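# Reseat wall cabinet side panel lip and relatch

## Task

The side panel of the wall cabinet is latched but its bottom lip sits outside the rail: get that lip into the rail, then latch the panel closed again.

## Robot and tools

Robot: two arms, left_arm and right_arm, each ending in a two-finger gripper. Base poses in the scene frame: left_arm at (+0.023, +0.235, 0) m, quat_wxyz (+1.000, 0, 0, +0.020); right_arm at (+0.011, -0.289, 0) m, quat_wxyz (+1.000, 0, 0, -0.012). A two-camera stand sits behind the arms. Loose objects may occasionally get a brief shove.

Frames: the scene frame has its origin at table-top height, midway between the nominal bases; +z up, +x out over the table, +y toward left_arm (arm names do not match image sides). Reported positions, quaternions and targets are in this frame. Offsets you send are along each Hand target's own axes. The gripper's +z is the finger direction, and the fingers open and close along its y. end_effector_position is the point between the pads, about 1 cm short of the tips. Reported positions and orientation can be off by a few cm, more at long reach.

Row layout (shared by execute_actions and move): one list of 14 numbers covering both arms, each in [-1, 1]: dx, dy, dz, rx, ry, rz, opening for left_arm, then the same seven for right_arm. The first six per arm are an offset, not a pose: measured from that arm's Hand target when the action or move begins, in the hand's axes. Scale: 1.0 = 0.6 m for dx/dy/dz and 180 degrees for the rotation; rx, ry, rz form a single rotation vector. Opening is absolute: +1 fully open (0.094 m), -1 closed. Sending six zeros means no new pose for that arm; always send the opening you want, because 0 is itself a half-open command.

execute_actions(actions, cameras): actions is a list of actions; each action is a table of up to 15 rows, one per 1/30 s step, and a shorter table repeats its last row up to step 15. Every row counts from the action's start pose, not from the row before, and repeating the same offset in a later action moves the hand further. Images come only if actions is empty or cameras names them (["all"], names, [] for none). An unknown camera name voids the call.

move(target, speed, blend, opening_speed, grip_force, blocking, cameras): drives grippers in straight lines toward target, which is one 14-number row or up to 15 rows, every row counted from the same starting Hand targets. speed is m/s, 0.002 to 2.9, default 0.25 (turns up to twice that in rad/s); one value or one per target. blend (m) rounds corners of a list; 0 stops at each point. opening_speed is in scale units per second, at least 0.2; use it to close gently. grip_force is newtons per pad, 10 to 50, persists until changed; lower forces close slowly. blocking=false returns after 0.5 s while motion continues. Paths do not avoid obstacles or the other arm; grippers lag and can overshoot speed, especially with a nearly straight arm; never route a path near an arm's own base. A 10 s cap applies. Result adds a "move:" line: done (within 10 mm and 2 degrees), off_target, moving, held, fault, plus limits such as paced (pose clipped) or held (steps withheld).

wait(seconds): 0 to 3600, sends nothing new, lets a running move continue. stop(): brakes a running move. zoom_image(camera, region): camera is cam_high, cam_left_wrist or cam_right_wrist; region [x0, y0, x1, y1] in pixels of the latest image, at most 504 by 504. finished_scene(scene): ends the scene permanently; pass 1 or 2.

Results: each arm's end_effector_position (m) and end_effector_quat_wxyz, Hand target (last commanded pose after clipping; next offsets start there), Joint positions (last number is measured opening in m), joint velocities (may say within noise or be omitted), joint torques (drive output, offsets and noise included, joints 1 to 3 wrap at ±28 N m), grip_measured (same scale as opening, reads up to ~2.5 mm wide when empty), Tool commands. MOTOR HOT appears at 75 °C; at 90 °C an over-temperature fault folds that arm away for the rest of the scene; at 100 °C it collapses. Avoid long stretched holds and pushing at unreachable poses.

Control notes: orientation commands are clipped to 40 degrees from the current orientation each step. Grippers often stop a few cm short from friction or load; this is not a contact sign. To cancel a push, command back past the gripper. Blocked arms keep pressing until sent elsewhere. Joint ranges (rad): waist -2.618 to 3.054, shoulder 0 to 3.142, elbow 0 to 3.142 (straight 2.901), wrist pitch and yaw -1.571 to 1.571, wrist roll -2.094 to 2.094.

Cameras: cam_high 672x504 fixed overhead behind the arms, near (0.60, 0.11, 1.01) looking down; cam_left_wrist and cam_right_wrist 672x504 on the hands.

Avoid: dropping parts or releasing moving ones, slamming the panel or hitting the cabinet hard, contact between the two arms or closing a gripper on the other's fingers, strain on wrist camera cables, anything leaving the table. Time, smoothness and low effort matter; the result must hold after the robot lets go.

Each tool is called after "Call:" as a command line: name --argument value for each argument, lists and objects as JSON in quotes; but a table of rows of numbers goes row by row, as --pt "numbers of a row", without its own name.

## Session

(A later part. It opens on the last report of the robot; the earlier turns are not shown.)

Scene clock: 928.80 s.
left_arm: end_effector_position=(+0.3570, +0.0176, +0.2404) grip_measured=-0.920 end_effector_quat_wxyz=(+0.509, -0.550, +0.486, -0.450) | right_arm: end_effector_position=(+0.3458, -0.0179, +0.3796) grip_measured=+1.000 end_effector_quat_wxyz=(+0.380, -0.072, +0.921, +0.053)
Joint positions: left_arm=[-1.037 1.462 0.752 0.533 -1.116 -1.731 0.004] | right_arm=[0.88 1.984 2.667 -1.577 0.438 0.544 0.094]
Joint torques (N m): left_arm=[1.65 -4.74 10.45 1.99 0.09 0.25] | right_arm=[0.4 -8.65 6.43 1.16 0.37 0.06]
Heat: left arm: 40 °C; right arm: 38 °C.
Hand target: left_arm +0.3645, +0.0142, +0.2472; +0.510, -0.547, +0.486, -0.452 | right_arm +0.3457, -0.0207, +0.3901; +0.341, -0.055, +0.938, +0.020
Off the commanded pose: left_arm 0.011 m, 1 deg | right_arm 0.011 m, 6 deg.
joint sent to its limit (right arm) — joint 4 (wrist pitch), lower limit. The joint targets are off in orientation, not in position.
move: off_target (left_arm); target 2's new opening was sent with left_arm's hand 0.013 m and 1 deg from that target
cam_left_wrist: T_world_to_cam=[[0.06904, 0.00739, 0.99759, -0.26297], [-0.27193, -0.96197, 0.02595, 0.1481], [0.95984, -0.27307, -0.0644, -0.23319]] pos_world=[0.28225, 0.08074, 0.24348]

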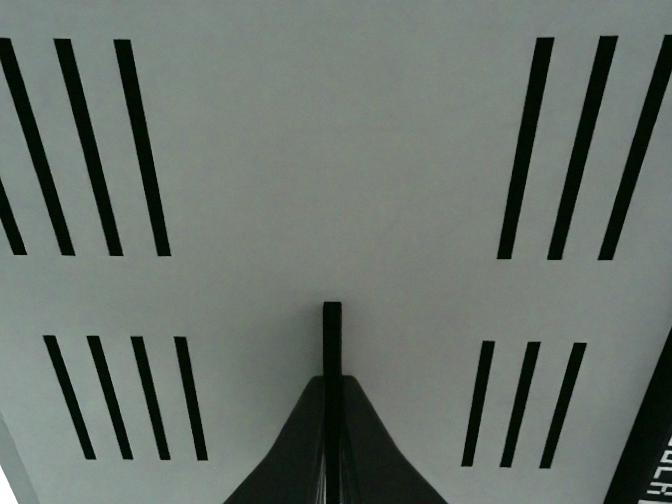

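Call:
move --target '[0, 0, 0, 0, 0, 0, -1.0, 0.016, -0.0218, 0.0146, 0, -0.0556, 0, 1.0]' --speed 0.15 --cameras '["cam_right_wrist"]'

Scene clock: 987.13 s.
left_arm: end_effector_position=(+0.3570, +0.0176, +0.2404) grip_measured=-0.921 end_effector_quat_wxyz=(+0.509, -0.550, +0.486, -0.450) | right_arm: end_effector_position=(+0.3488, -0.0283, +0.3651) grip_measured=+1.000 end_effector_quat_wxyz=(+0.404, -0.057, +0.913, +0.021)
Joint positions: left_arm=[-1.037 1.462 0.752 0.533 -1.116 -1.731 0.004] | right_arm=[0.895 1.83 2.315 -1.381 0.534 0.556 0.094]
Joint torques (N m): left_arm=[1.55 -4.63 10.36 2 0.1 0.25] | right_arm=[0.64 -10.74 3.47 1.29 0.41 -0.07]
Heat: left arm: 40 °C; right arm: 37 °C.
Hand target: left_arm +0.3645, +0.0142, +0.2472; +0.510, -0.547, +0.486, -0.452 | right_arm +0.3454, -0.0337, +0.3772; +0.422, -0.053, +0.905, +0.025
Off the commanded pose: left_arm 0.011 m, 1 deg | right_arm 0.014 m, 2 deg.
move: off_target (right_arm)
cam_right_wrist: T_world_to_cam=[[0.143, -0.98971, 0.00414, -0.0768], [-0.90641, -0.13264, -0.40102, 0.49849], [0.39745, 0.05359, -0.91606, 0.28856]] pos_world=[0.34813, -0.02535, 0.46456]

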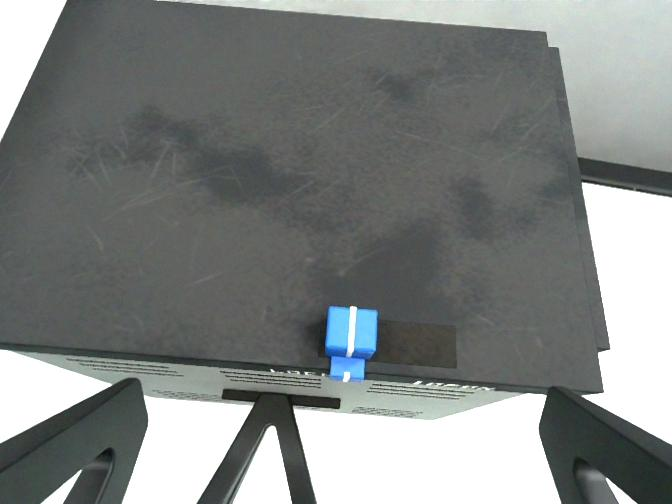

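Call:
move --target '[0, 0, 0, 0, 0, 0, -1.0, -0.0015, -0.0026, 0.0612, 0, 0, 0, -0.255]' --speed 0.08 --cameras '["cam_right_wrist", "cam_high"]'

Scene clock: 1025.40 s.
left_arm: end_effector_position=(+0.3570, +0.0176, +0.2404) grip_measured=-0.921 end_effector_quat_wxyz=(+0.509, -0.550, +0.486, -0.450) | right_arm: end_effector_position=(+0.3780, -0.0259, +0.3462) grip_measured=-0.252 end_effector_quat_wxyz=(+0.416, -0.055, +0.908, +0.016)
Joint positions: left_arm=[-1.037 1.462 0.752 0.533 -1.116 -1.731 0.004] | right_arm=[0.845 1.826 2.189 -1.218 0.525 0.501 0.035]
Joint torques (N m): left_arm=[1.63 -4.74 10.4 2 0.09 0.26] | right_arm=[-0.55 -11.22 3.7 1.31 0.11 -0.06]
Heat: left arm: 40 °C; right arm: 36 °C.
Hand target: left_arm +0.3645, +0.0142, +0.2472; +0.510, -0.547, +0.486, -0.452 | right_arm +0.3742, -0.0319, +0.3543; +0.422, -0.053, +0.905, +0.025
Off the commanded pose: left_arm 0.011 m, 1 deg | right_arm 0.011 m, 1 deg.
move: off_target (right_arm)
cam_right_wrist: T_world_to_cam=[[0.135, -0.99075, 0.01394, -0.07892], [-0.89672, -0.12815, -0.42363, 0.52183], [0.4215, 0.0447, -0.90573, 0.24675]] pos_world=[0.37459, -0.02234, 0.44565]
Images, in order (width x height): cam_high 672x504, cam_right_wrist 672x504.

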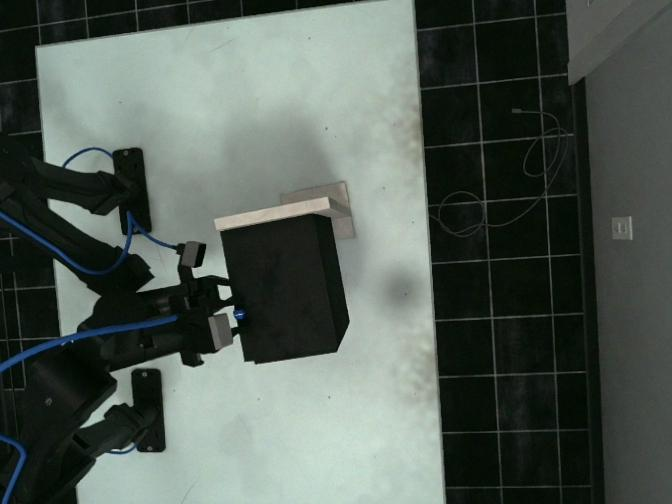

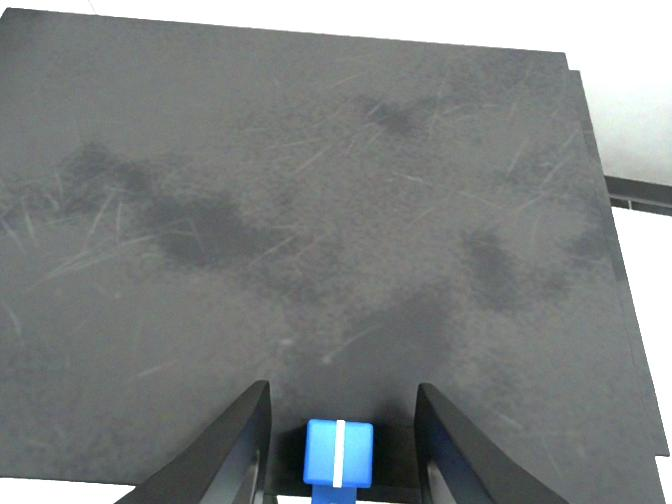

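Call:
zoom_image --camera "cam_right_wrist" --region '[230, 360, 460, 504]'

Call:
zoom_image --camera "cam_high" --region '[170, 260, 270, 370]'

Scaled by 2.191 from the camera's image (finer frame: 960x720).

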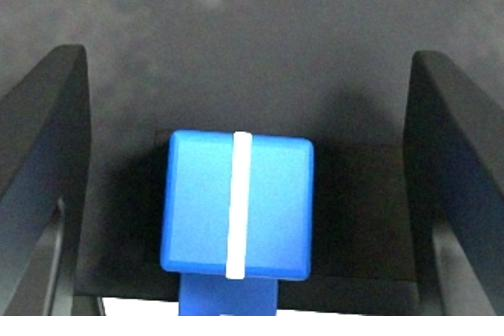

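Scaled by 4.582 from the camera's image (finer frame: 960x720).

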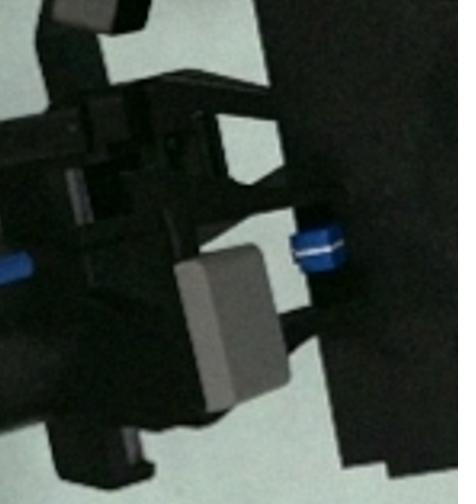

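Call:
move --target '[0, 0, 0, 0, 0, 0, -1.0, 0.0083, 0.0017, 0.0005, 0, 0, 0, -0.255]' --speed 0.05 --cameras '["cam_right_wrist"]'

Scene clock: 1088.20 s.
left_arm: end_effector_position=(+0.3570, +0.0176, +0.2404) grip_measured=-0.921 end_effector_quat_wxyz=(+0.509, -0.550, +0.486, -0.450) | right_arm: end_effector_position=(+0.3771, -0.0267, +0.3457) grip_measured=-0.252 end_effector_quat_wxyz=(+0.420, -0.053, +0.906, +0.020)
Joint positions: left_arm=[-1.037 1.462 0.752 0.533 -1.116 -1.731 0.004] | right_arm=[0.845 1.803 2.148 -1.188 0.524 0.5 0.035]
Joint torques (N m): left_arm=[1.72 -4.81 10.41 2 0.09 0.23] | right_arm=[0.18 -10.66 3.56 1.2 0.14 0.01]
Heat: left arm: 40 °C; right arm: 36 °C.
Hand target: left_arm +0.3645, +0.0142, +0.2472; +0.510, -0.547, +0.486, -0.452 | right_arm +0.3711, -0.0312, +0.3502; +0.422, -0.053, +0.905, +0.025
Off the commanded pose: left_arm 0.011 m, 1 deg | right_arm 0.009 m, 1 deg.
move: done
cam_right_wrist: T_world_to_cam=[[0.13545, -0.99076, 0.00629, -0.07706], [-0.8932, -0.12486, -0.43198, 0.52245], [0.42878, 0.05289, -0.90186, 0.24282]] pos_world=[0.37297, -0.02396, 0.44516]

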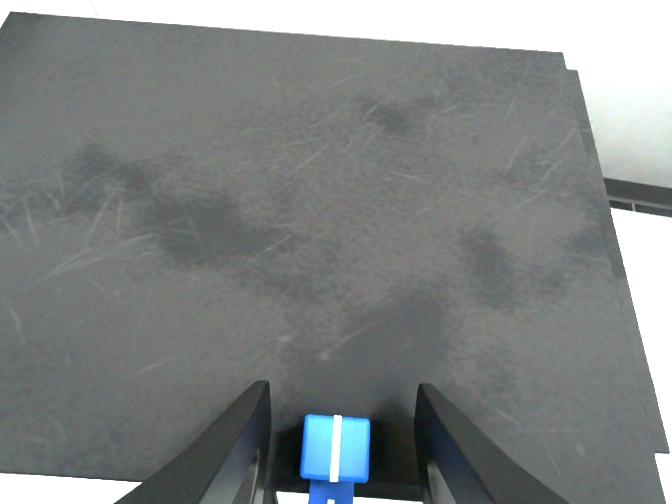

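Call:
move --pt "0 0 0 0 0 0 -1.0 -0.006 0.0032 0 0 0 0 -0.255" --pt "0 0 0 0 0 0 -1.0 -0.006 0.0032 0 0 0 0 -0.8" --speed 0.05 --grip_force '[50, 30]' --cameras '["cam_right_wrist"]'

Scene clock: 1104.37 s.
left_arm: end_effector_position=(+0.3570, +0.0176, +0.2404) grip_measured=-0.921 end_effector_quat_wxyz=(+0.509, -0.550, +0.486, -0.450) | right_arm: end_effector_position=(+0.3770, -0.0265, +0.3456) grip_measured=-0.688 end_effector_quat_wxyz=(+0.420, -0.049, +0.906, +0.023)
Joint positions: left_arm=[-1.037 1.462 0.752 0.533 -1.116 -1.731 0.004] | right_arm=[0.845 1.803 2.148 -1.188 0.523 0.51 0.015]
Joint torques (N m): left_arm=[1.61 -4.75 10.43 2 0.09 0.25] | right_arm=[0.18 -9.1 6.61 1.08 0.16 -0.11]
Heat: left arm: 40 °C; right arm: 35 °C.
Hand target: left_arm +0.3645, +0.0142, +0.2472; +0.510, -0.547, +0.486, -0.452 | right_arm +0.3732, -0.0290, +0.3530; +0.422, -0.053, +0.905, +0.025
Off the commanded pose: left_arm 0.011 m, 1 deg | right_arm 0.009 m, 1 deg.
grip_force (N): 50, 30
move: done
cam_right_wrist: T_world_to_cam=[[0.13012, -0.9915, -0.00217, -0.07194], [-0.89456, -0.11645, -0.43152, 0.52293], [0.42759, 0.05809, -0.9021, 0.2434]] pos_world=[0.37308, -0.02457, 0.44507]

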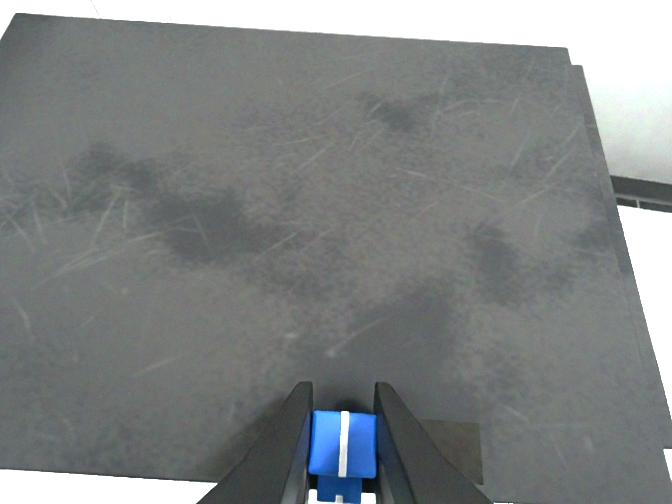

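Call:
move --target '[0, 0, 0, 0, 0, 0, -1.0, 0, -0.04, 0, 0, 0, 0, -0.8]' --speed 0.05 --cameras '["all"]'

Scene clock: 1129.33 s.
left_arm: end_effector_position=(+0.3570, +0.0176, +0.2404) grip_measured=-0.921 end_effector_quat_wxyz=(+0.509, -0.550, +0.486, -0.450) | right_arm: end_effector_position=(+0.3774, -0.0283, +0.3452) grip_measured=-0.688 end_effector_quat_wxyz=(+0.417, -0.060, +0.906, +0.043)
Joint positions: left_arm=[-1.037 1.462 0.752 0.533 -1.116 -1.731 0.004] | right_arm=[0.82 1.765 2.093 -1.14 0.463 0.477 0.015]
Joint torques (N m): left_arm=[1.7 -4.68 10.4 2.01 0.11 0.25] | right_arm=[-2.71 -11.52 3.75 1.06 0.32 -0.23]
Heat: left arm: 40 °C; right arm: 36 °C.
Hand target: left_arm +0.3645, +0.0142, +0.2472; +0.510, -0.547, +0.486, -0.452 | right_arm +0.3760, -0.0530, +0.3530; +0.422, -0.053, +0.905, +0.025
Off the commanded pose: left_arm 0.011 m, 1 deg | right_arm 0.026 m, 2 deg.
grip_force (N): 50, 30
move: off_target (right_arm)
cam_left_wrist: T_world_to_cam=[[0.06904, 0.00739, 0.99759, -0.26297], [-0.27193, -0.96197, 0.02595, 0.1481], [0.95984, -0.27307, -0.0644, -0.23319]] pos_world=[0.28225, 0.08074, 0.24348]
cam_right_wrist: T_world_to_cam=[[0.16631, -0.98562, -0.02999, -0.0777], [-0.89288, -0.13762, -0.42875, 0.52072], [0.41846, 0.09808, -0.90293, 0.24781]] pos_world=[0.37417, -0.02923, 0.44469]

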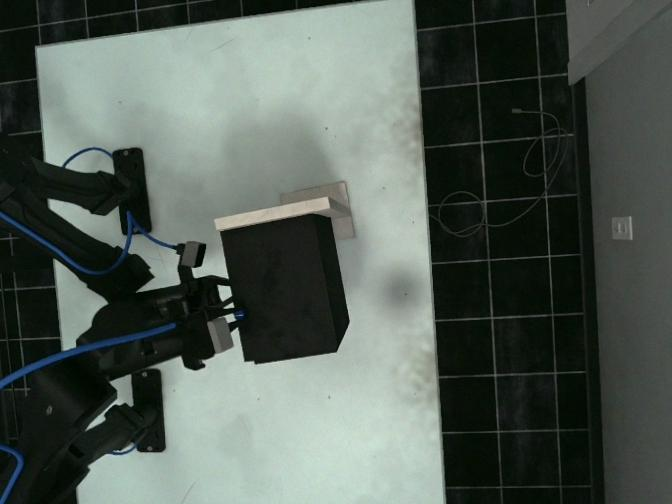

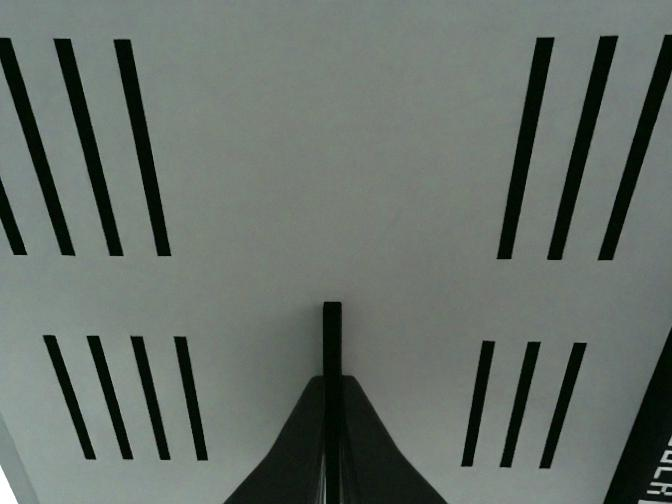

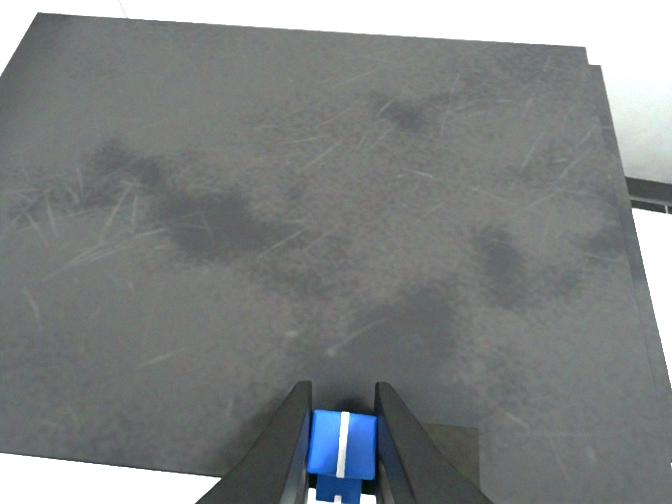

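Call:
move --target '[0, 0, 0, 0, 0, 0, -1.0, 0, -0.02, 0, 0, 0, 0, -0.8]' --speed 0.05 --cameras '["cam_right_wrist"]'

Scene clock: 1140.73 s.
left_arm: end_effector_position=(+0.3570, +0.0176, +0.2404) grip_measured=-0.921 end_effector_quat_wxyz=(+0.509, -0.550, +0.486, -0.450) | right_arm: end_effector_position=(+0.3789, -0.0444, +0.3451) grip_measured=-0.688 end_effector_quat_wxyz=(+0.414, -0.059, +0.907, +0.040)
Joint positions: left_arm=[-1.037 1.462 0.752 0.533 -1.116 -1.731 0.004] | right_arm=[0.783 1.726 2.048 -1.13 0.44 0.451 0.015]
Joint torques (N m): left_arm=[1.73 -4.7 10.43 1.99 0.11 0.25] | right_arm=[-2.21 -10.82 4.08 1.16 0.35 -0.28]
Heat: left arm: 41 °C; right arm: 35 °C.
Hand target: left_arm +0.3645, +0.0142, +0.2472; +0.510, -0.547, +0.486, -0.452 | right_arm +0.3774, -0.0649, +0.3530; +0.422, -0.053, +0.905, +0.025
Off the commanded pose: left_arm 0.011 m, 1 deg | right_arm 0.022 m, 2 deg.
grip_force (N): 50, 30
move: off_target (right_arm)
cam_right_wrist: T_world_to_cam=[[0.1622, -0.9864, -0.0267, -0.09335], [-0.89572, -0.13583, -0.42337, 0.51913], [0.41398, 0.09258, -0.90556, 0.25111]] pos_world=[0.37618, -0.04482, 0.44468]

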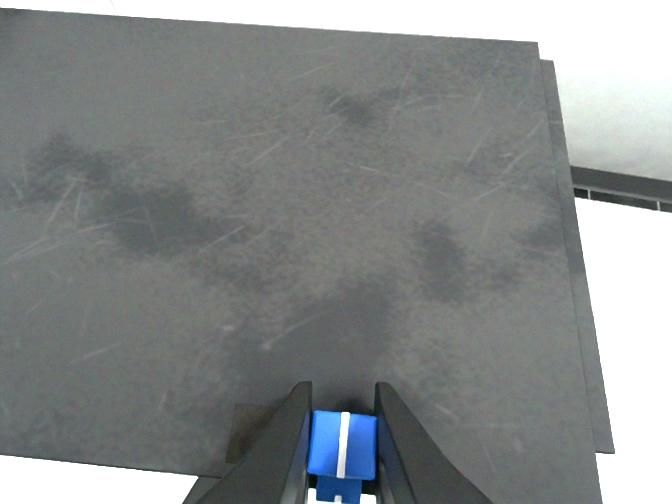

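Call:
move --target '[0, 0, 0, 0, 0, 0, -1.0, 0, -0.014, 0, 0, 0, 0, -0.8]' --speed 0.05 --cameras '["all"]'

Scene clock: 1148.07 s.
left_arm: end_effector_position=(+0.3570, +0.0176, +0.2404) grip_measured=-0.921 end_effector_quat_wxyz=(+0.509, -0.550, +0.486, -0.450) | right_arm: end_effector_position=(+0.3794, -0.0509, +0.3448) grip_measured=-0.688 end_effector_quat_wxyz=(+0.413, -0.061, +0.908, +0.041)
Joint positions: left_arm=[-1.037 1.462 0.752 0.533 -1.116 -1.731 0.004] | right_arm=[0.765 1.706 2.022 -1.118 0.425 0.435 0.015]
Joint torques (N m): left_arm=[1.69 -4.71 10.39 1.99 0.09 0.25] | right_arm=[-2.63 -10.78 3.75 1.18 0.32 -0.27]
Heat: left arm: 41 °C; right arm: 35 °C.
Hand target: left_arm +0.3645, +0.0142, +0.2472; +0.510, -0.547, +0.486, -0.452 | right_arm +0.3784, -0.0733, +0.3529; +0.422, -0.053, +0.905, +0.025
Off the commanded pose: left_arm 0.011 m, 1 deg | right_arm 0.024 m, 2 deg.
grip_force (N): 50, 30
move: off_target (right_arm)
cam_left_wrist: T_world_to_cam=[[0.06904, 0.00739, 0.99759, -0.26297], [-0.27193, -0.96197, 0.02595, 0.1481], [0.95984, -0.27307, -0.0644, -0.23319]] pos_world=[0.28225, 0.08074, 0.24348]
cam_right_wrist: T_world_to_cam=[[0.16556, -0.98583, -0.02689, -0.10112], [-0.89581, -0.13893, -0.42217, 0.51794], [0.41245, 0.09398, -0.90612, 0.252]] pos_world=[0.37678, -0.05142, 0.44428]

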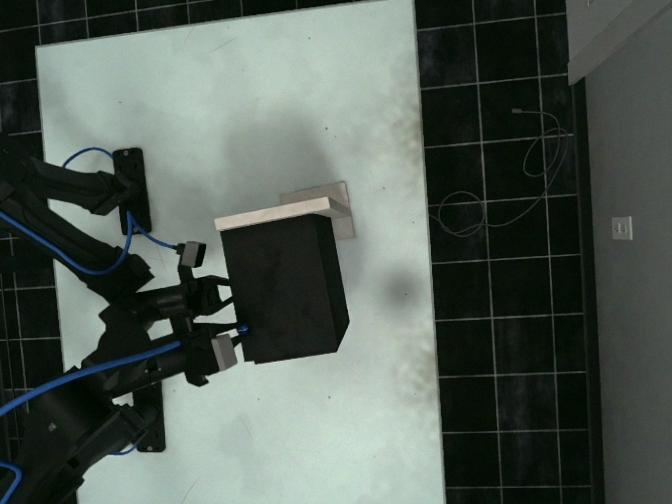

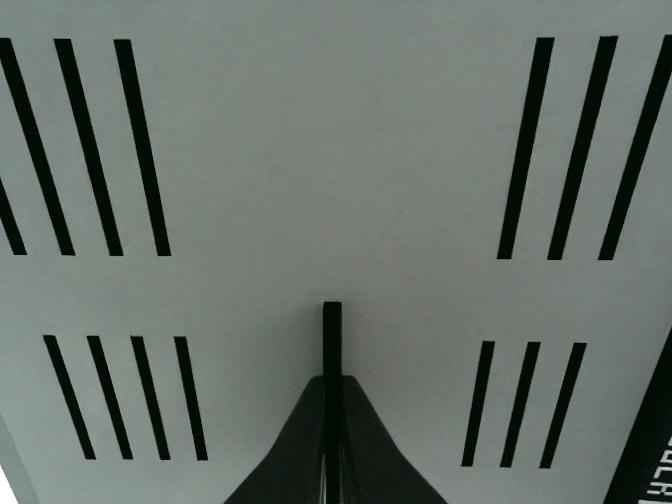

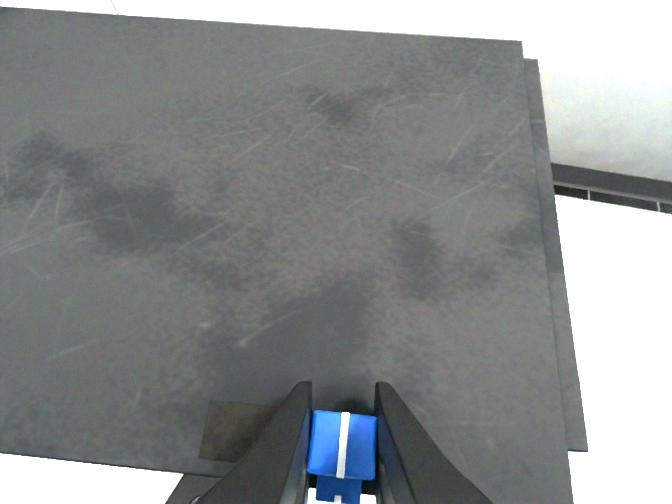

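Call:
move --pt "0 0 0 0 0 0 -1.0 0 0.0373 0 0 0 0 -0.8" --pt "0 0 0 0 0 0 -1.0 0 0.0373 0 0 0 0 -0.255" --pt "0 0 0 0 0 0 -1.0 0 0.0373 -0.0833 0 0 0 -0.255" --pt "0 0 0 0 0 0 -1.0 0.0313 -0.064 -0.1334 -0.13 0.035 0.1 -0.255" --pt "0 0 0 0 0 0 -1.0 0.1911 -0.1779 -0.0387 -0.27 0.074 0.205 -0.255" --pt "0 0 0 0 0 0 -1.0 0.2905 -0.1351 0.128 -0.4002 0.1103 0.3054 -0.255" --speed '[0.05, 0.05, 0.1, 0.25, 0.25, 0.25]' --blend '[0, 0, 0, 0.03, 0.03, 0]' --grip_force '[50, 50]' --cameras '["all"]'

Scene clock: 1198.07 s.
left_arm: end_effector_position=(+0.3570, +0.0176, +0.2404) grip_measured=-0.921 end_effector_quat_wxyz=(+0.509, -0.550, +0.486, -0.450) | right_arm: end_effector_position=(+0.3388, -0.1628, +0.1649) grip_measured=-0.258 end_effector_quat_wxyz=(+0.079, +0.111, +0.720, +0.680)
Joint positions: left_arm=[-1.037 1.462 0.752 0.533 -1.116 -1.731 0.004] | right_arm=[-0.147 1.635 0.663 0.41 -1.455 1.05 0.035]
Joint torques (N m): left_arm=[1.66 -4.66 10.5 1.98 0.11 0.23] | right_arm=[0.69 -8.72 3.52 1.25 -0.26 -0.04]
Heat: left arm: 41 °C; right arm: 36 °C.
Hand target: left_arm +0.3645, +0.0142, +0.2472; +0.510, -0.547, +0.486, -0.452 | right_arm +0.3349, -0.1598, +0.1700; +0.111, +0.111, +0.698, +0.699
Off the commanded pose: left_arm 0.011 m, 1 deg | right_arm 0.007 m, 5 deg.
move: off_target (right_arm)
cam_left_wrist: T_world_to_cam=[[0.06904, 0.00739, 0.99759, -0.26297], [-0.27193, -0.96197, 0.02595, 0.1481], [0.95984, -0.27307, -0.0644, -0.23319]] pos_world=[0.28225, 0.08074, 0.24348]
cam_right_wrist: T_world_to_cam=[[-0.03612, -0.0351, -0.99873, 0.17381], [-0.98776, -0.15048, 0.04101, 0.34306], [-0.15173, 0.98799, -0.02924, 0.3084]] pos_world=[0.39194, -0.24697, 0.16854]

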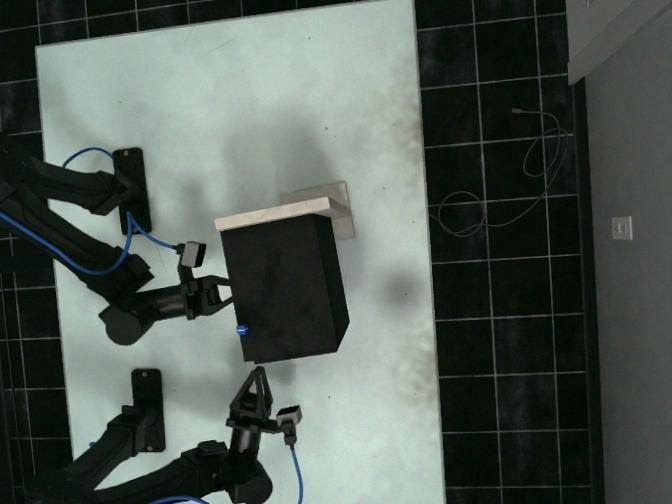

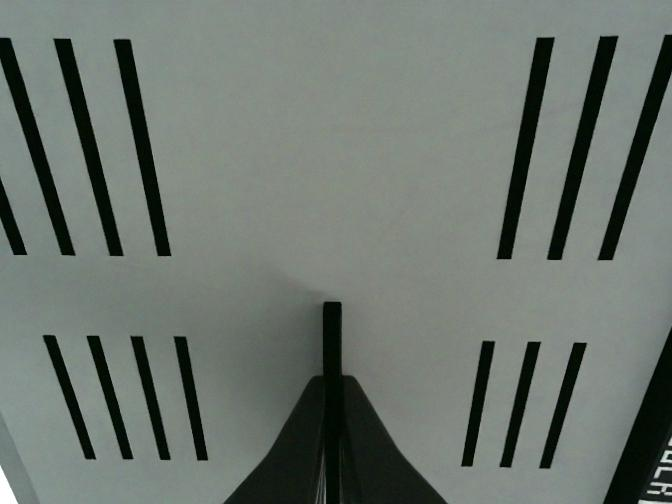

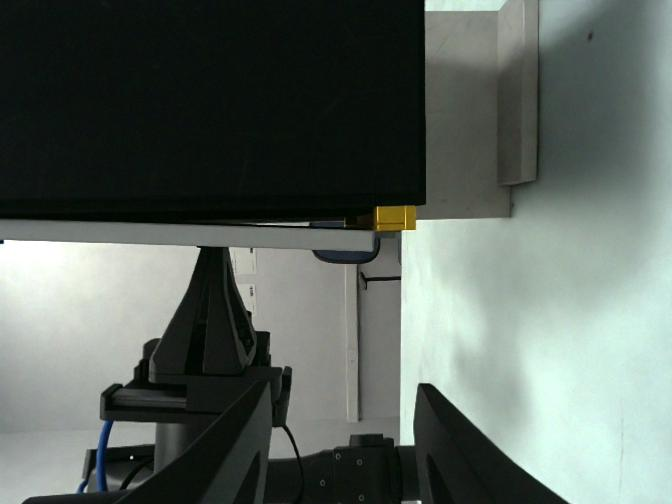

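Call:
zoom_image --camera "cam_right_wrist" --region '[320, 180, 440, 270]'

Call:
zoom_image --camera "cam_right_wrist" --region '[0, 180, 160, 270]'

Call:
zoom_image --camera "cam_right_wrist" --region '[160, 190, 320, 310]'

Scaled by 4.200 from the camera's image (finer frame: 960x720).

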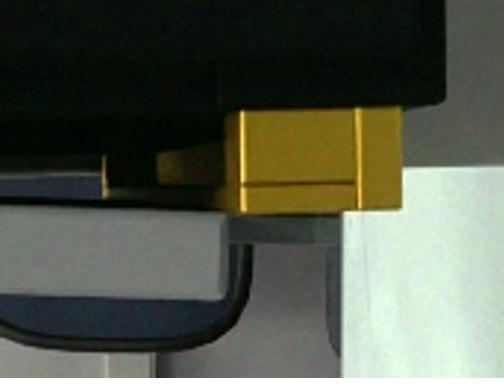

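Scaled by 3.150 from the camera's image (finer frame: 960x720).

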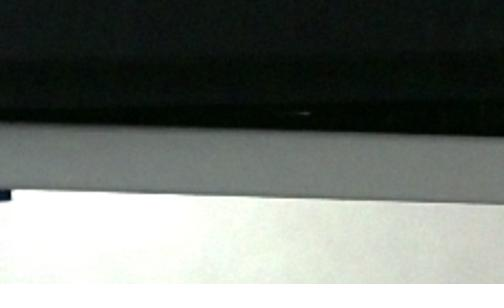

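Scaled by 3.150 from the camera's image (finer frame: 960x720).

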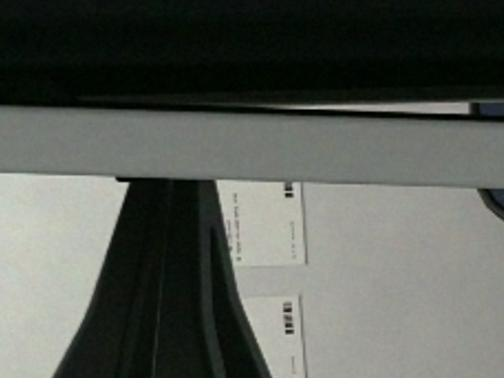

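Call:
move --target '[0, -0.0011, -0.0327, 0, 0, 0, -1.0, 0, 0, 0, 0, 0, 0, -0.255]' --speed 0.04 --cameras '["cam_left_wrist", "cam_right_wrist"]'

Scene clock: 1246.30 s.
left_arm: end_effector_position=(+0.3494, +0.0129, +0.2332) grip_measured=-0.921 end_effector_quat_wxyz=(+0.510, -0.546, +0.500, -0.438) | right_arm: end_effector_position=(+0.3389, -0.1628, +0.1649) grip_measured=-0.258 end_effector_quat_wxyz=(+0.079, +0.111, +0.720, +0.680)
Joint positions: left_arm=[-1.066 1.462 0.752 0.479 -1.136 -1.749 0.004] | right_arm=[-0.147 1.635 0.663 0.41 -1.455 1.05 0.035]
Joint torques (N m): left_arm=[-1.46 -8.35 8.73 2.11 -0.38 0.17] | right_arm=[0.69 -8.68 3.7 1.18 -0.26 -0.15]
Heat: left arm: 41 °C; right arm: 35 °C.
Hand target: left_arm +0.3451, +0.0118, +0.2492; +0.510, -0.547, +0.486, -0.452 | right_arm +0.3345, -0.1601, +0.1702; +0.091, +0.097, +0.722, +0.679 (not the last commanded pose)
Off the commanded pose: left_arm 0.017 m, 2 deg | right_arm 0.007 m, 5 deg.
move: off_target (left_arm)
cam_left_wrist: T_world_to_cam=[[0.09185, -0.02277, 0.99551, -0.26234], [-0.27925, -0.96021, 0.0038, 0.1495], [0.95582, -0.27834, -0.09455, -0.21916]] pos_world=[0.27532, 0.07658, 0.23987]
cam_right_wrist: T_world_to_cam=[[-0.03614, -0.035, -0.99873, 0.17384], [-0.98778, -0.15039, 0.04101, 0.34309], [-0.15163, 0.98801, -0.02914, 0.30835]] pos_world=[0.39194, -0.24697, 0.16854]

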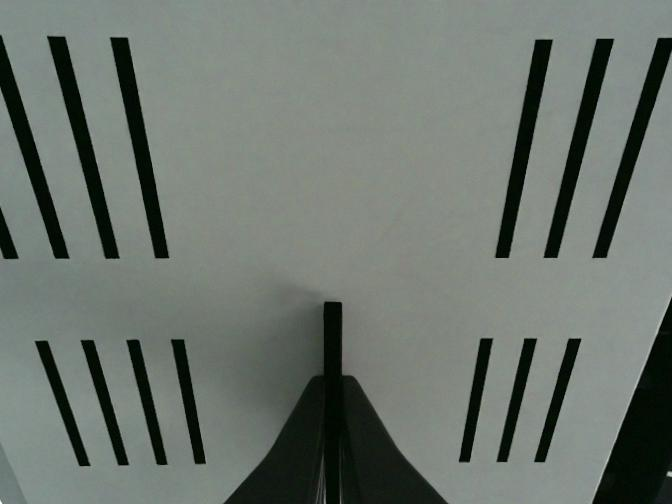

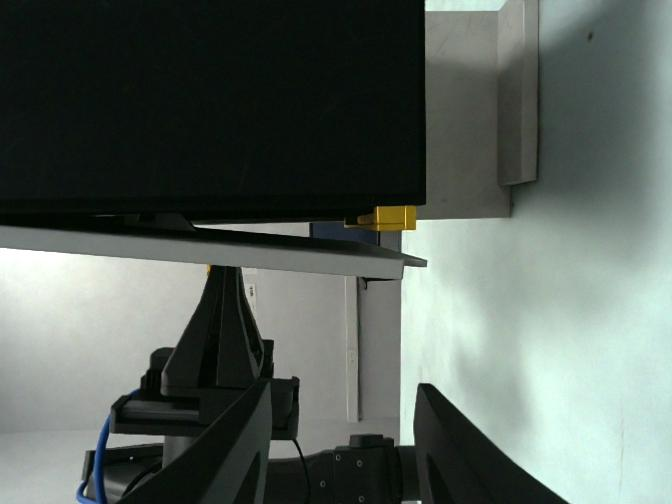

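Call:
move --target '[0, 0, 0, 0, 0, 0, -1.0, -0.007, 0.1059, -0.038, -0.0195, -0.0428, 0.0012, -0.255]' --speed 0.15 --cameras '["cam_right_wrist", "cam_high"]'

Scene clock: 1297.17 s.
left_arm: end_effector_position=(+0.3494, +0.0129, +0.2332) grip_measured=-0.921 end_effector_quat_wxyz=(+0.510, -0.546, +0.500, -0.438) | right_arm: end_effector_position=(+0.3317, -0.1770, +0.2413) grip_measured=-0.258 end_effector_quat_wxyz=(+0.135, +0.133, +0.695, +0.693)
Joint positions: left_arm=[-1.066 1.462 0.752 0.479 -1.136 -1.749 0.004] | right_arm=[-0.194 1.405 0.596 0.792 -1.406 1.551 0.035]
Joint torques (N m): left_arm=[-1.54 -8.31 8.76 2.09 -0.38 0.16] | right_arm=[-0.46 -3.85 4.03 1.37 0.11 -0.08]
Heat: left arm: 40 °C; right arm: 34 °C.
Hand target: left_arm +0.3451, +0.0118, +0.2492; +0.510, -0.547, +0.486, -0.452 | right_arm +0.3335, -0.1794, +0.2351; +0.141, +0.140, +0.693, +0.693
Off the commanded pose: left_arm 0.017 m, 2 deg | right_arm 0.007 m, 1 deg.
move: done
cam_right_wrist: T_world_to_cam=[[0.02015, 0.00868, -0.99976, 0.23874], [-0.99903, -0.03901, -0.02047, 0.36895], [-0.03918, 0.9992, 0.00789, 0.27926]] pos_world=[0.37472, -0.26672, 0.24403]
Images, in order (width x height): cam_high 672x504, cam_right_wrist 672x504.

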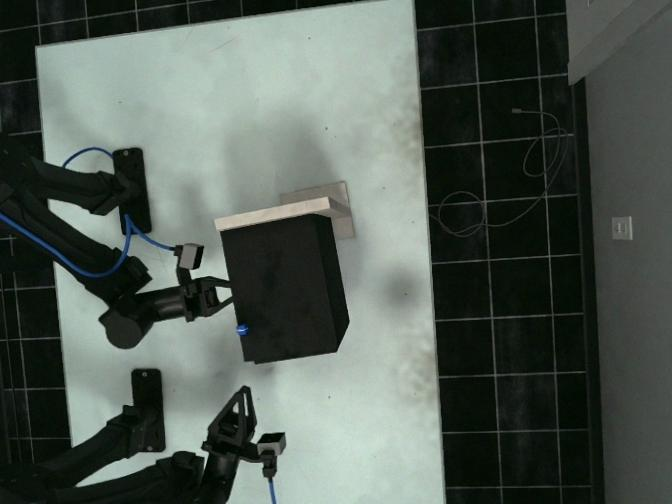

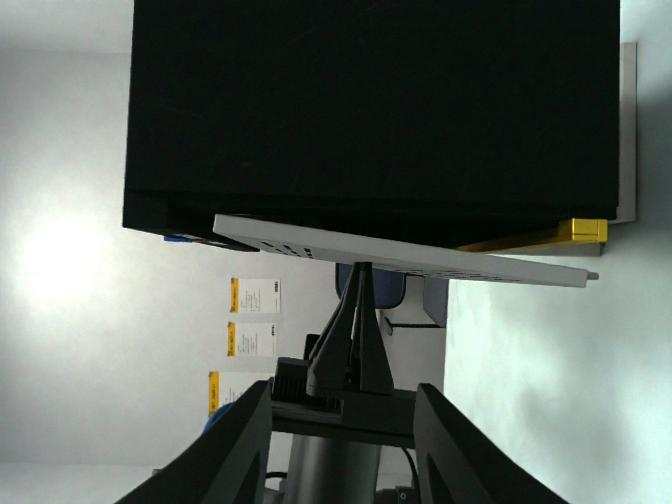

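Call:
zoom_image --camera "cam_right_wrist" --region '[110, 170, 290, 290]'

Call:
zoom_image --camera "cam_right_wrist" --region '[430, 190, 630, 310]'

Call:
zoom_image --camera "cam_right_wrist" --region '[270, 200, 450, 320]'

Scaled by 2.800 from the camera's image (finer frame: 960x720).

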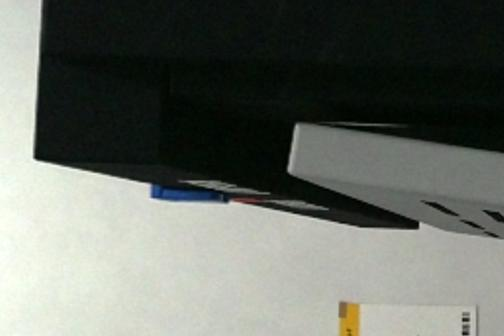

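Scaled by 2.520 from the camera's image (finer frame: 960x720).

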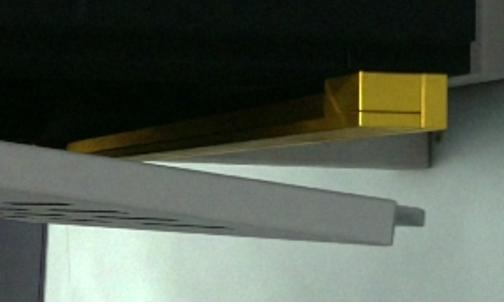

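Scaled by 2.800 from the camera's image (finer frame: 960x720).

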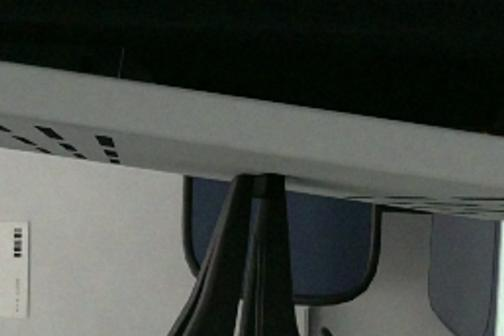

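Call:
move --target '[-0.0064, -0.0172, -0.0504, 0.0806, 0, 0, -1.0, 0.001, -0.0168, 0.0284, 0.2222, -0.0107, 0.0039, -0.255]' --speed 0.08 --cameras '["all"]'

Scene clock: 1418.77 s.
left_arm: end_effector_position=(+0.3194, +0.0120, +0.2474) grip_measured=-0.921 end_effector_quat_wxyz=(+0.580, -0.477, +0.455, -0.478) | right_arm: end_effector_position=(+0.3336, -0.1652, +0.2146) grip_measured=-0.258 end_effector_quat_wxyz=(+0.078, +0.209, +0.883, +0.412)
Joint positions: left_arm=[-1.161 1.627 0.564 1.449 -1.218 -1.133 0.004] | right_arm=[0.015 1.437 1.256 -0.949 -0.773 0.638 0.035]
Joint torques (N m): left_arm=[-0.65 -5.85 6.06 2.81 0.42 0.32] | right_arm=[0.66 -4.89 9.26 0.82 -0.3 -0.16]
Heat: left arm: 40 °C; right arm: 35 °C.
Hand target: left_arm +0.3154, +0.0122, +0.2616; +0.575, -0.478, +0.425, -0.510 | right_arm +0.3396, -0.1635, +0.2250; +0.092, +0.196, +0.885, +0.413
Off the commanded pose: left_arm 0.015 m, 5 deg | right_arm 0.012 m, 2 deg.
move: off_target (left_arm, right_arm)
cam_left_wrist: T_world_to_cam=[[-0.1279, -0.09018, 0.98768, -0.20084], [-0.26392, -0.95686, -0.12154, 0.16616], [0.95603, -0.27621, 0.09858, -0.23718]] pos_world=[0.24492, 0.07537, 0.24194]
cam_right_wrist: T_world_to_cam=[[-0.28798, -0.56486, -0.7733, 0.17146], [-0.95422, 0.10117, 0.28146, 0.31427], [-0.08075, 0.81896, -0.56814, 0.37546]] pos_world=[0.37957, -0.24243, 0.25745]

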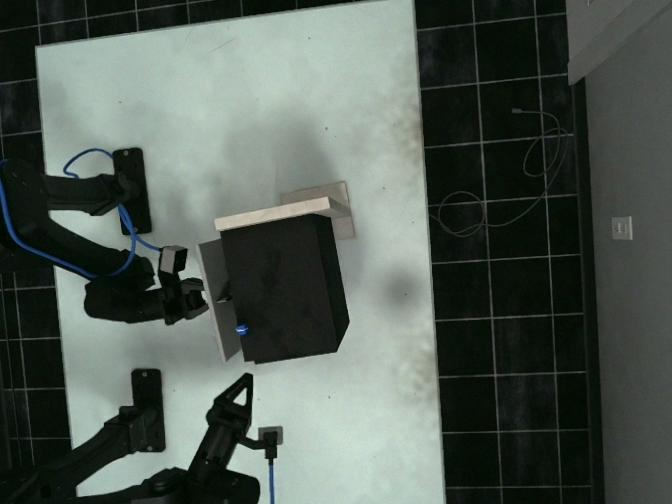

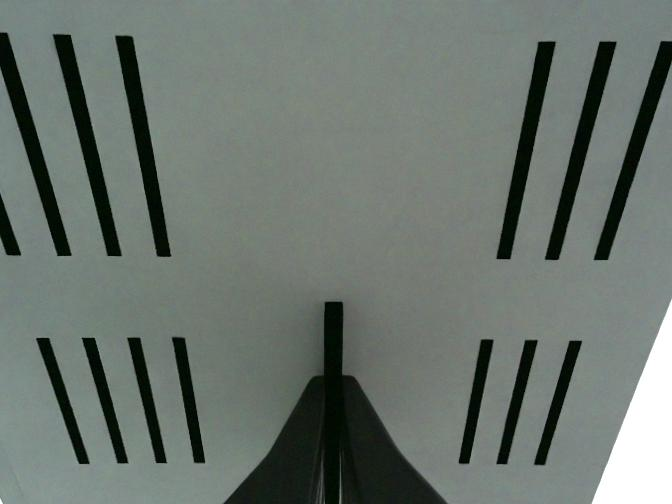

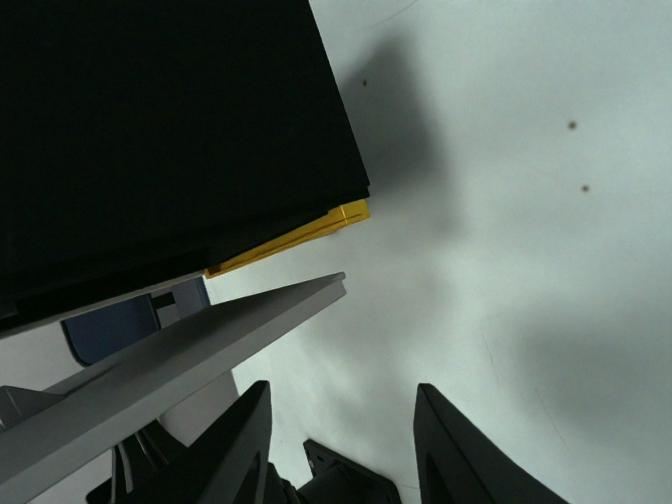

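Call:
zoom_image --camera "cam_right_wrist" --region '[180, 180, 400, 320]'

Call:
zoom_image --camera "cam_right_wrist" --region '[0, 260, 250, 504]'

Call:
zoom_image --camera "cam_high" --region '[180, 220, 280, 375]'

Scaled by 2.291 from the camera's image (finer frame: 960x720).

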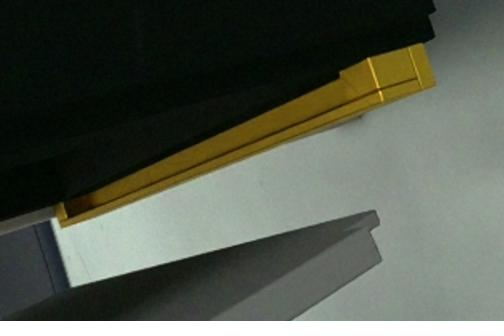

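Scaled by 2.016 from the camera's image (finer frame: 960x720).

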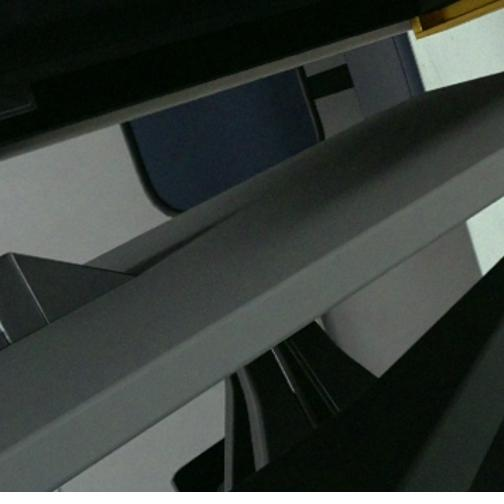

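Scaled by 3.252 from the camera's image (finer frame: 960x720).

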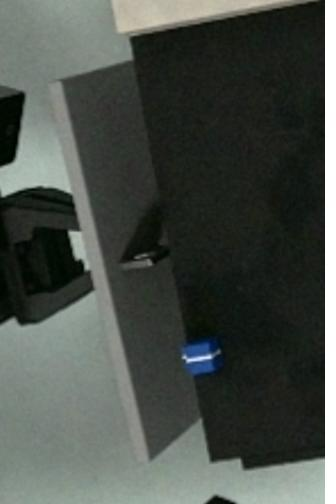

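Call:
move --target '[0.0052, 0.0104, 0.0558, 0, 0, 0, -1.0, -0.0021, -0.0054, -0.0323, -0.2222, 0.0107, -0.0039, -0.255]' --speed 0.07 --cameras '["cam_right_wrist", "cam_left_wrist"]'

Scene clock: 1533.70 s.
left_arm: end_effector_position=(+0.3437, +0.0205, +0.2415) grip_measured=-0.921 end_effector_quat_wxyz=(+0.582, -0.481, +0.447, -0.479) | right_arm: end_effector_position=(+0.3354, -0.1783, +0.2402) grip_measured=-0.258 end_effector_quat_wxyz=(+0.140, +0.142, +0.697, +0.689)
Joint positions: left_arm=[-1.07 1.658 0.578 1.414 -1.143 -1.205 0.004] | right_arm=[-0.194 1.399 0.606 0.734 -1.386 1.513 0.035]
Joint torques (N m): left_arm=[1.14 -6.01 10.07 2.15 0.64 0.11] | right_arm=[-0.49 -4.14 4.1 1.41 -0.11 -0.09]
Heat: left arm: 45 °C; right arm: 36 °C.
Hand target: left_arm +0.3496, +0.0132, +0.2616; +0.575, -0.478, +0.425, -0.510 | right_arm +0.3336, -0.1794, +0.2351; +0.141, +0.140, +0.693, +0.693
Off the commanded pose: left_arm 0.022 m, 4 deg | right_arm 0.006 m, 1 deg.
move: off_target (left_arm)
cam_left_wrist: T_world_to_cam=[[-0.13464, -0.0798, 0.98767, -0.18895], [-0.25331, -0.96086, -0.11217, 0.17419], [0.95797, -0.26529, 0.10916, -0.26101]] pos_world=[0.26873, 0.08305, 0.23465]
cam_right_wrist: T_world_to_cam=[[0.01444, 0.00217, -0.99989, 0.23835], [-0.9997, -0.01952, -0.01448, 0.37485], [-0.01955, 0.99981, 0.00189, 0.27569]] pos_world=[0.37669, -0.26883, 0.24324]
Images, in order (width x height): cam_left_wrist 672x504, cam_right_wrist 672x504.

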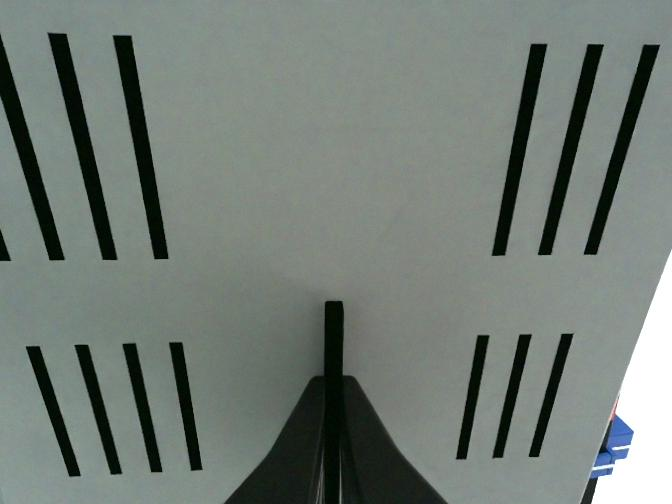

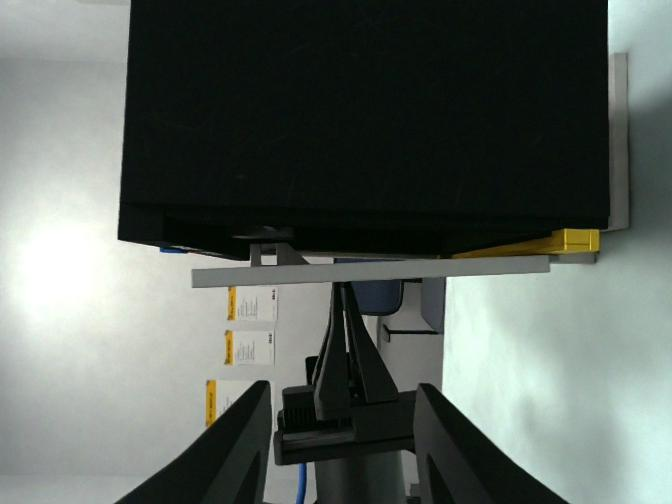

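Call:
zoom_image --camera "cam_right_wrist" --region '[430, 190, 630, 310]'

Call:
zoom_image --camera "cam_right_wrist" --region '[170, 190, 370, 310]'

Scaled by 2.520 from the camera's image (finer frame: 960x720).

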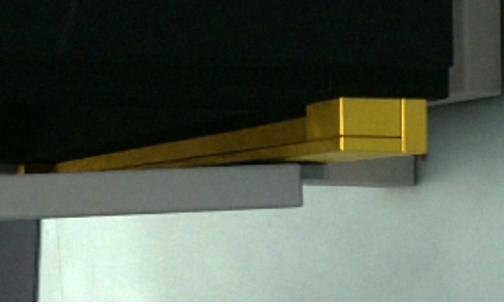

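Scaled by 2.520 from the camera's image (finer frame: 960x720).

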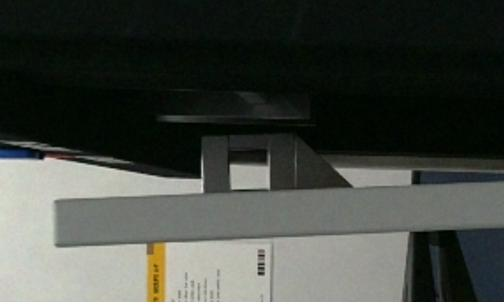

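Call:
move --target '[0, -0.017, -0.0306, 0.0139, 0, 0, -1.0, 0, 0, 0, 0, 0, 0, -0.255]' --speed 0.06 --cameras '["cam_right_wrist", "cam_left_wrist"]'

Scene clock: 1685.07 s.
left_arm: end_effector_position=(+0.3333, +0.0107, +0.2460) grip_measured=-0.921 end_effector_quat_wxyz=(+0.587, -0.464, +0.459, -0.479) | right_arm: end_effector_position=(+0.3354, -0.1783, +0.2402) grip_measured=-0.258 end_effector_quat_wxyz=(+0.140, +0.142, +0.697, +0.689)
Joint positions: left_arm=[-1.113 1.658 0.578 1.452 -1.154 -1.132 0.004] | right_arm=[-0.194 1.399 0.606 0.735 -1.386 1.514 0.035]
Joint torques (N m): left_arm=[-0.4 -6.45 7.51 2.95 0.35 0.32] | right_arm=[-0.47 -4.26 4.22 1.3 -0.11 -0.12]
Heat: left arm: 42 °C; right arm: 34 °C.
Hand target: left_arm +0.3298, +0.0108, +0.2682; +0.586, -0.465, +0.414, -0.519 | right_arm +0.3334, -0.1793, +0.2351; +0.140, +0.141, +0.697, +0.689 (not the last commanded pose)
Off the commanded pose: left_arm 0.023 m, 7 deg | right_arm 0.006 m, 1 deg.
joint sent to its limit (left arm) — joint 4 (wrist pitch), upper limit. The joint targets still meet the commanded pose.
move: off_target (left_arm)
cam_left_wrist: T_world_to_cam=[[-0.14333, -0.11271, 0.98324, -0.19123], [-0.27279, -0.95051, -0.14873, 0.17804], [0.95134, -0.28953, 0.10549, -0.25067]] pos_world=[0.25963, 0.0751, 0.24094]
cam_right_wrist: T_world_to_cam=[[0.01444, 0.00227, -0.99989, 0.23838], [-0.9997, -0.01952, -0.01448, 0.37485], [-0.01955, 0.99981, 0.00199, 0.27566]] pos_world=[0.37669, -0.26883, 0.24324]
Images, in order (width x height): cam_left_wrist 672x504, cam_right_wrist 672x504.

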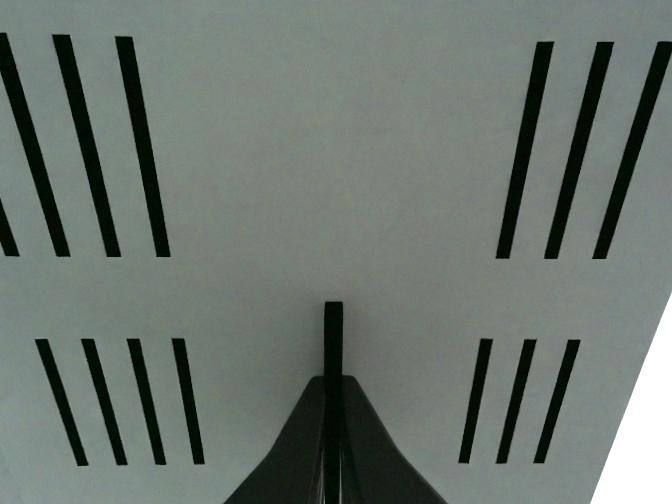

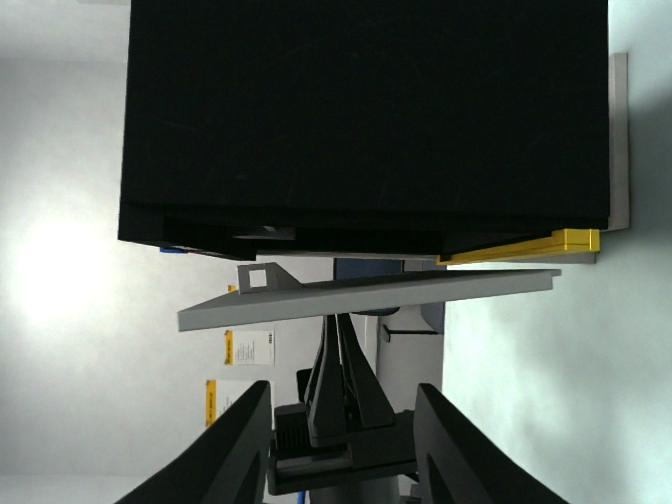

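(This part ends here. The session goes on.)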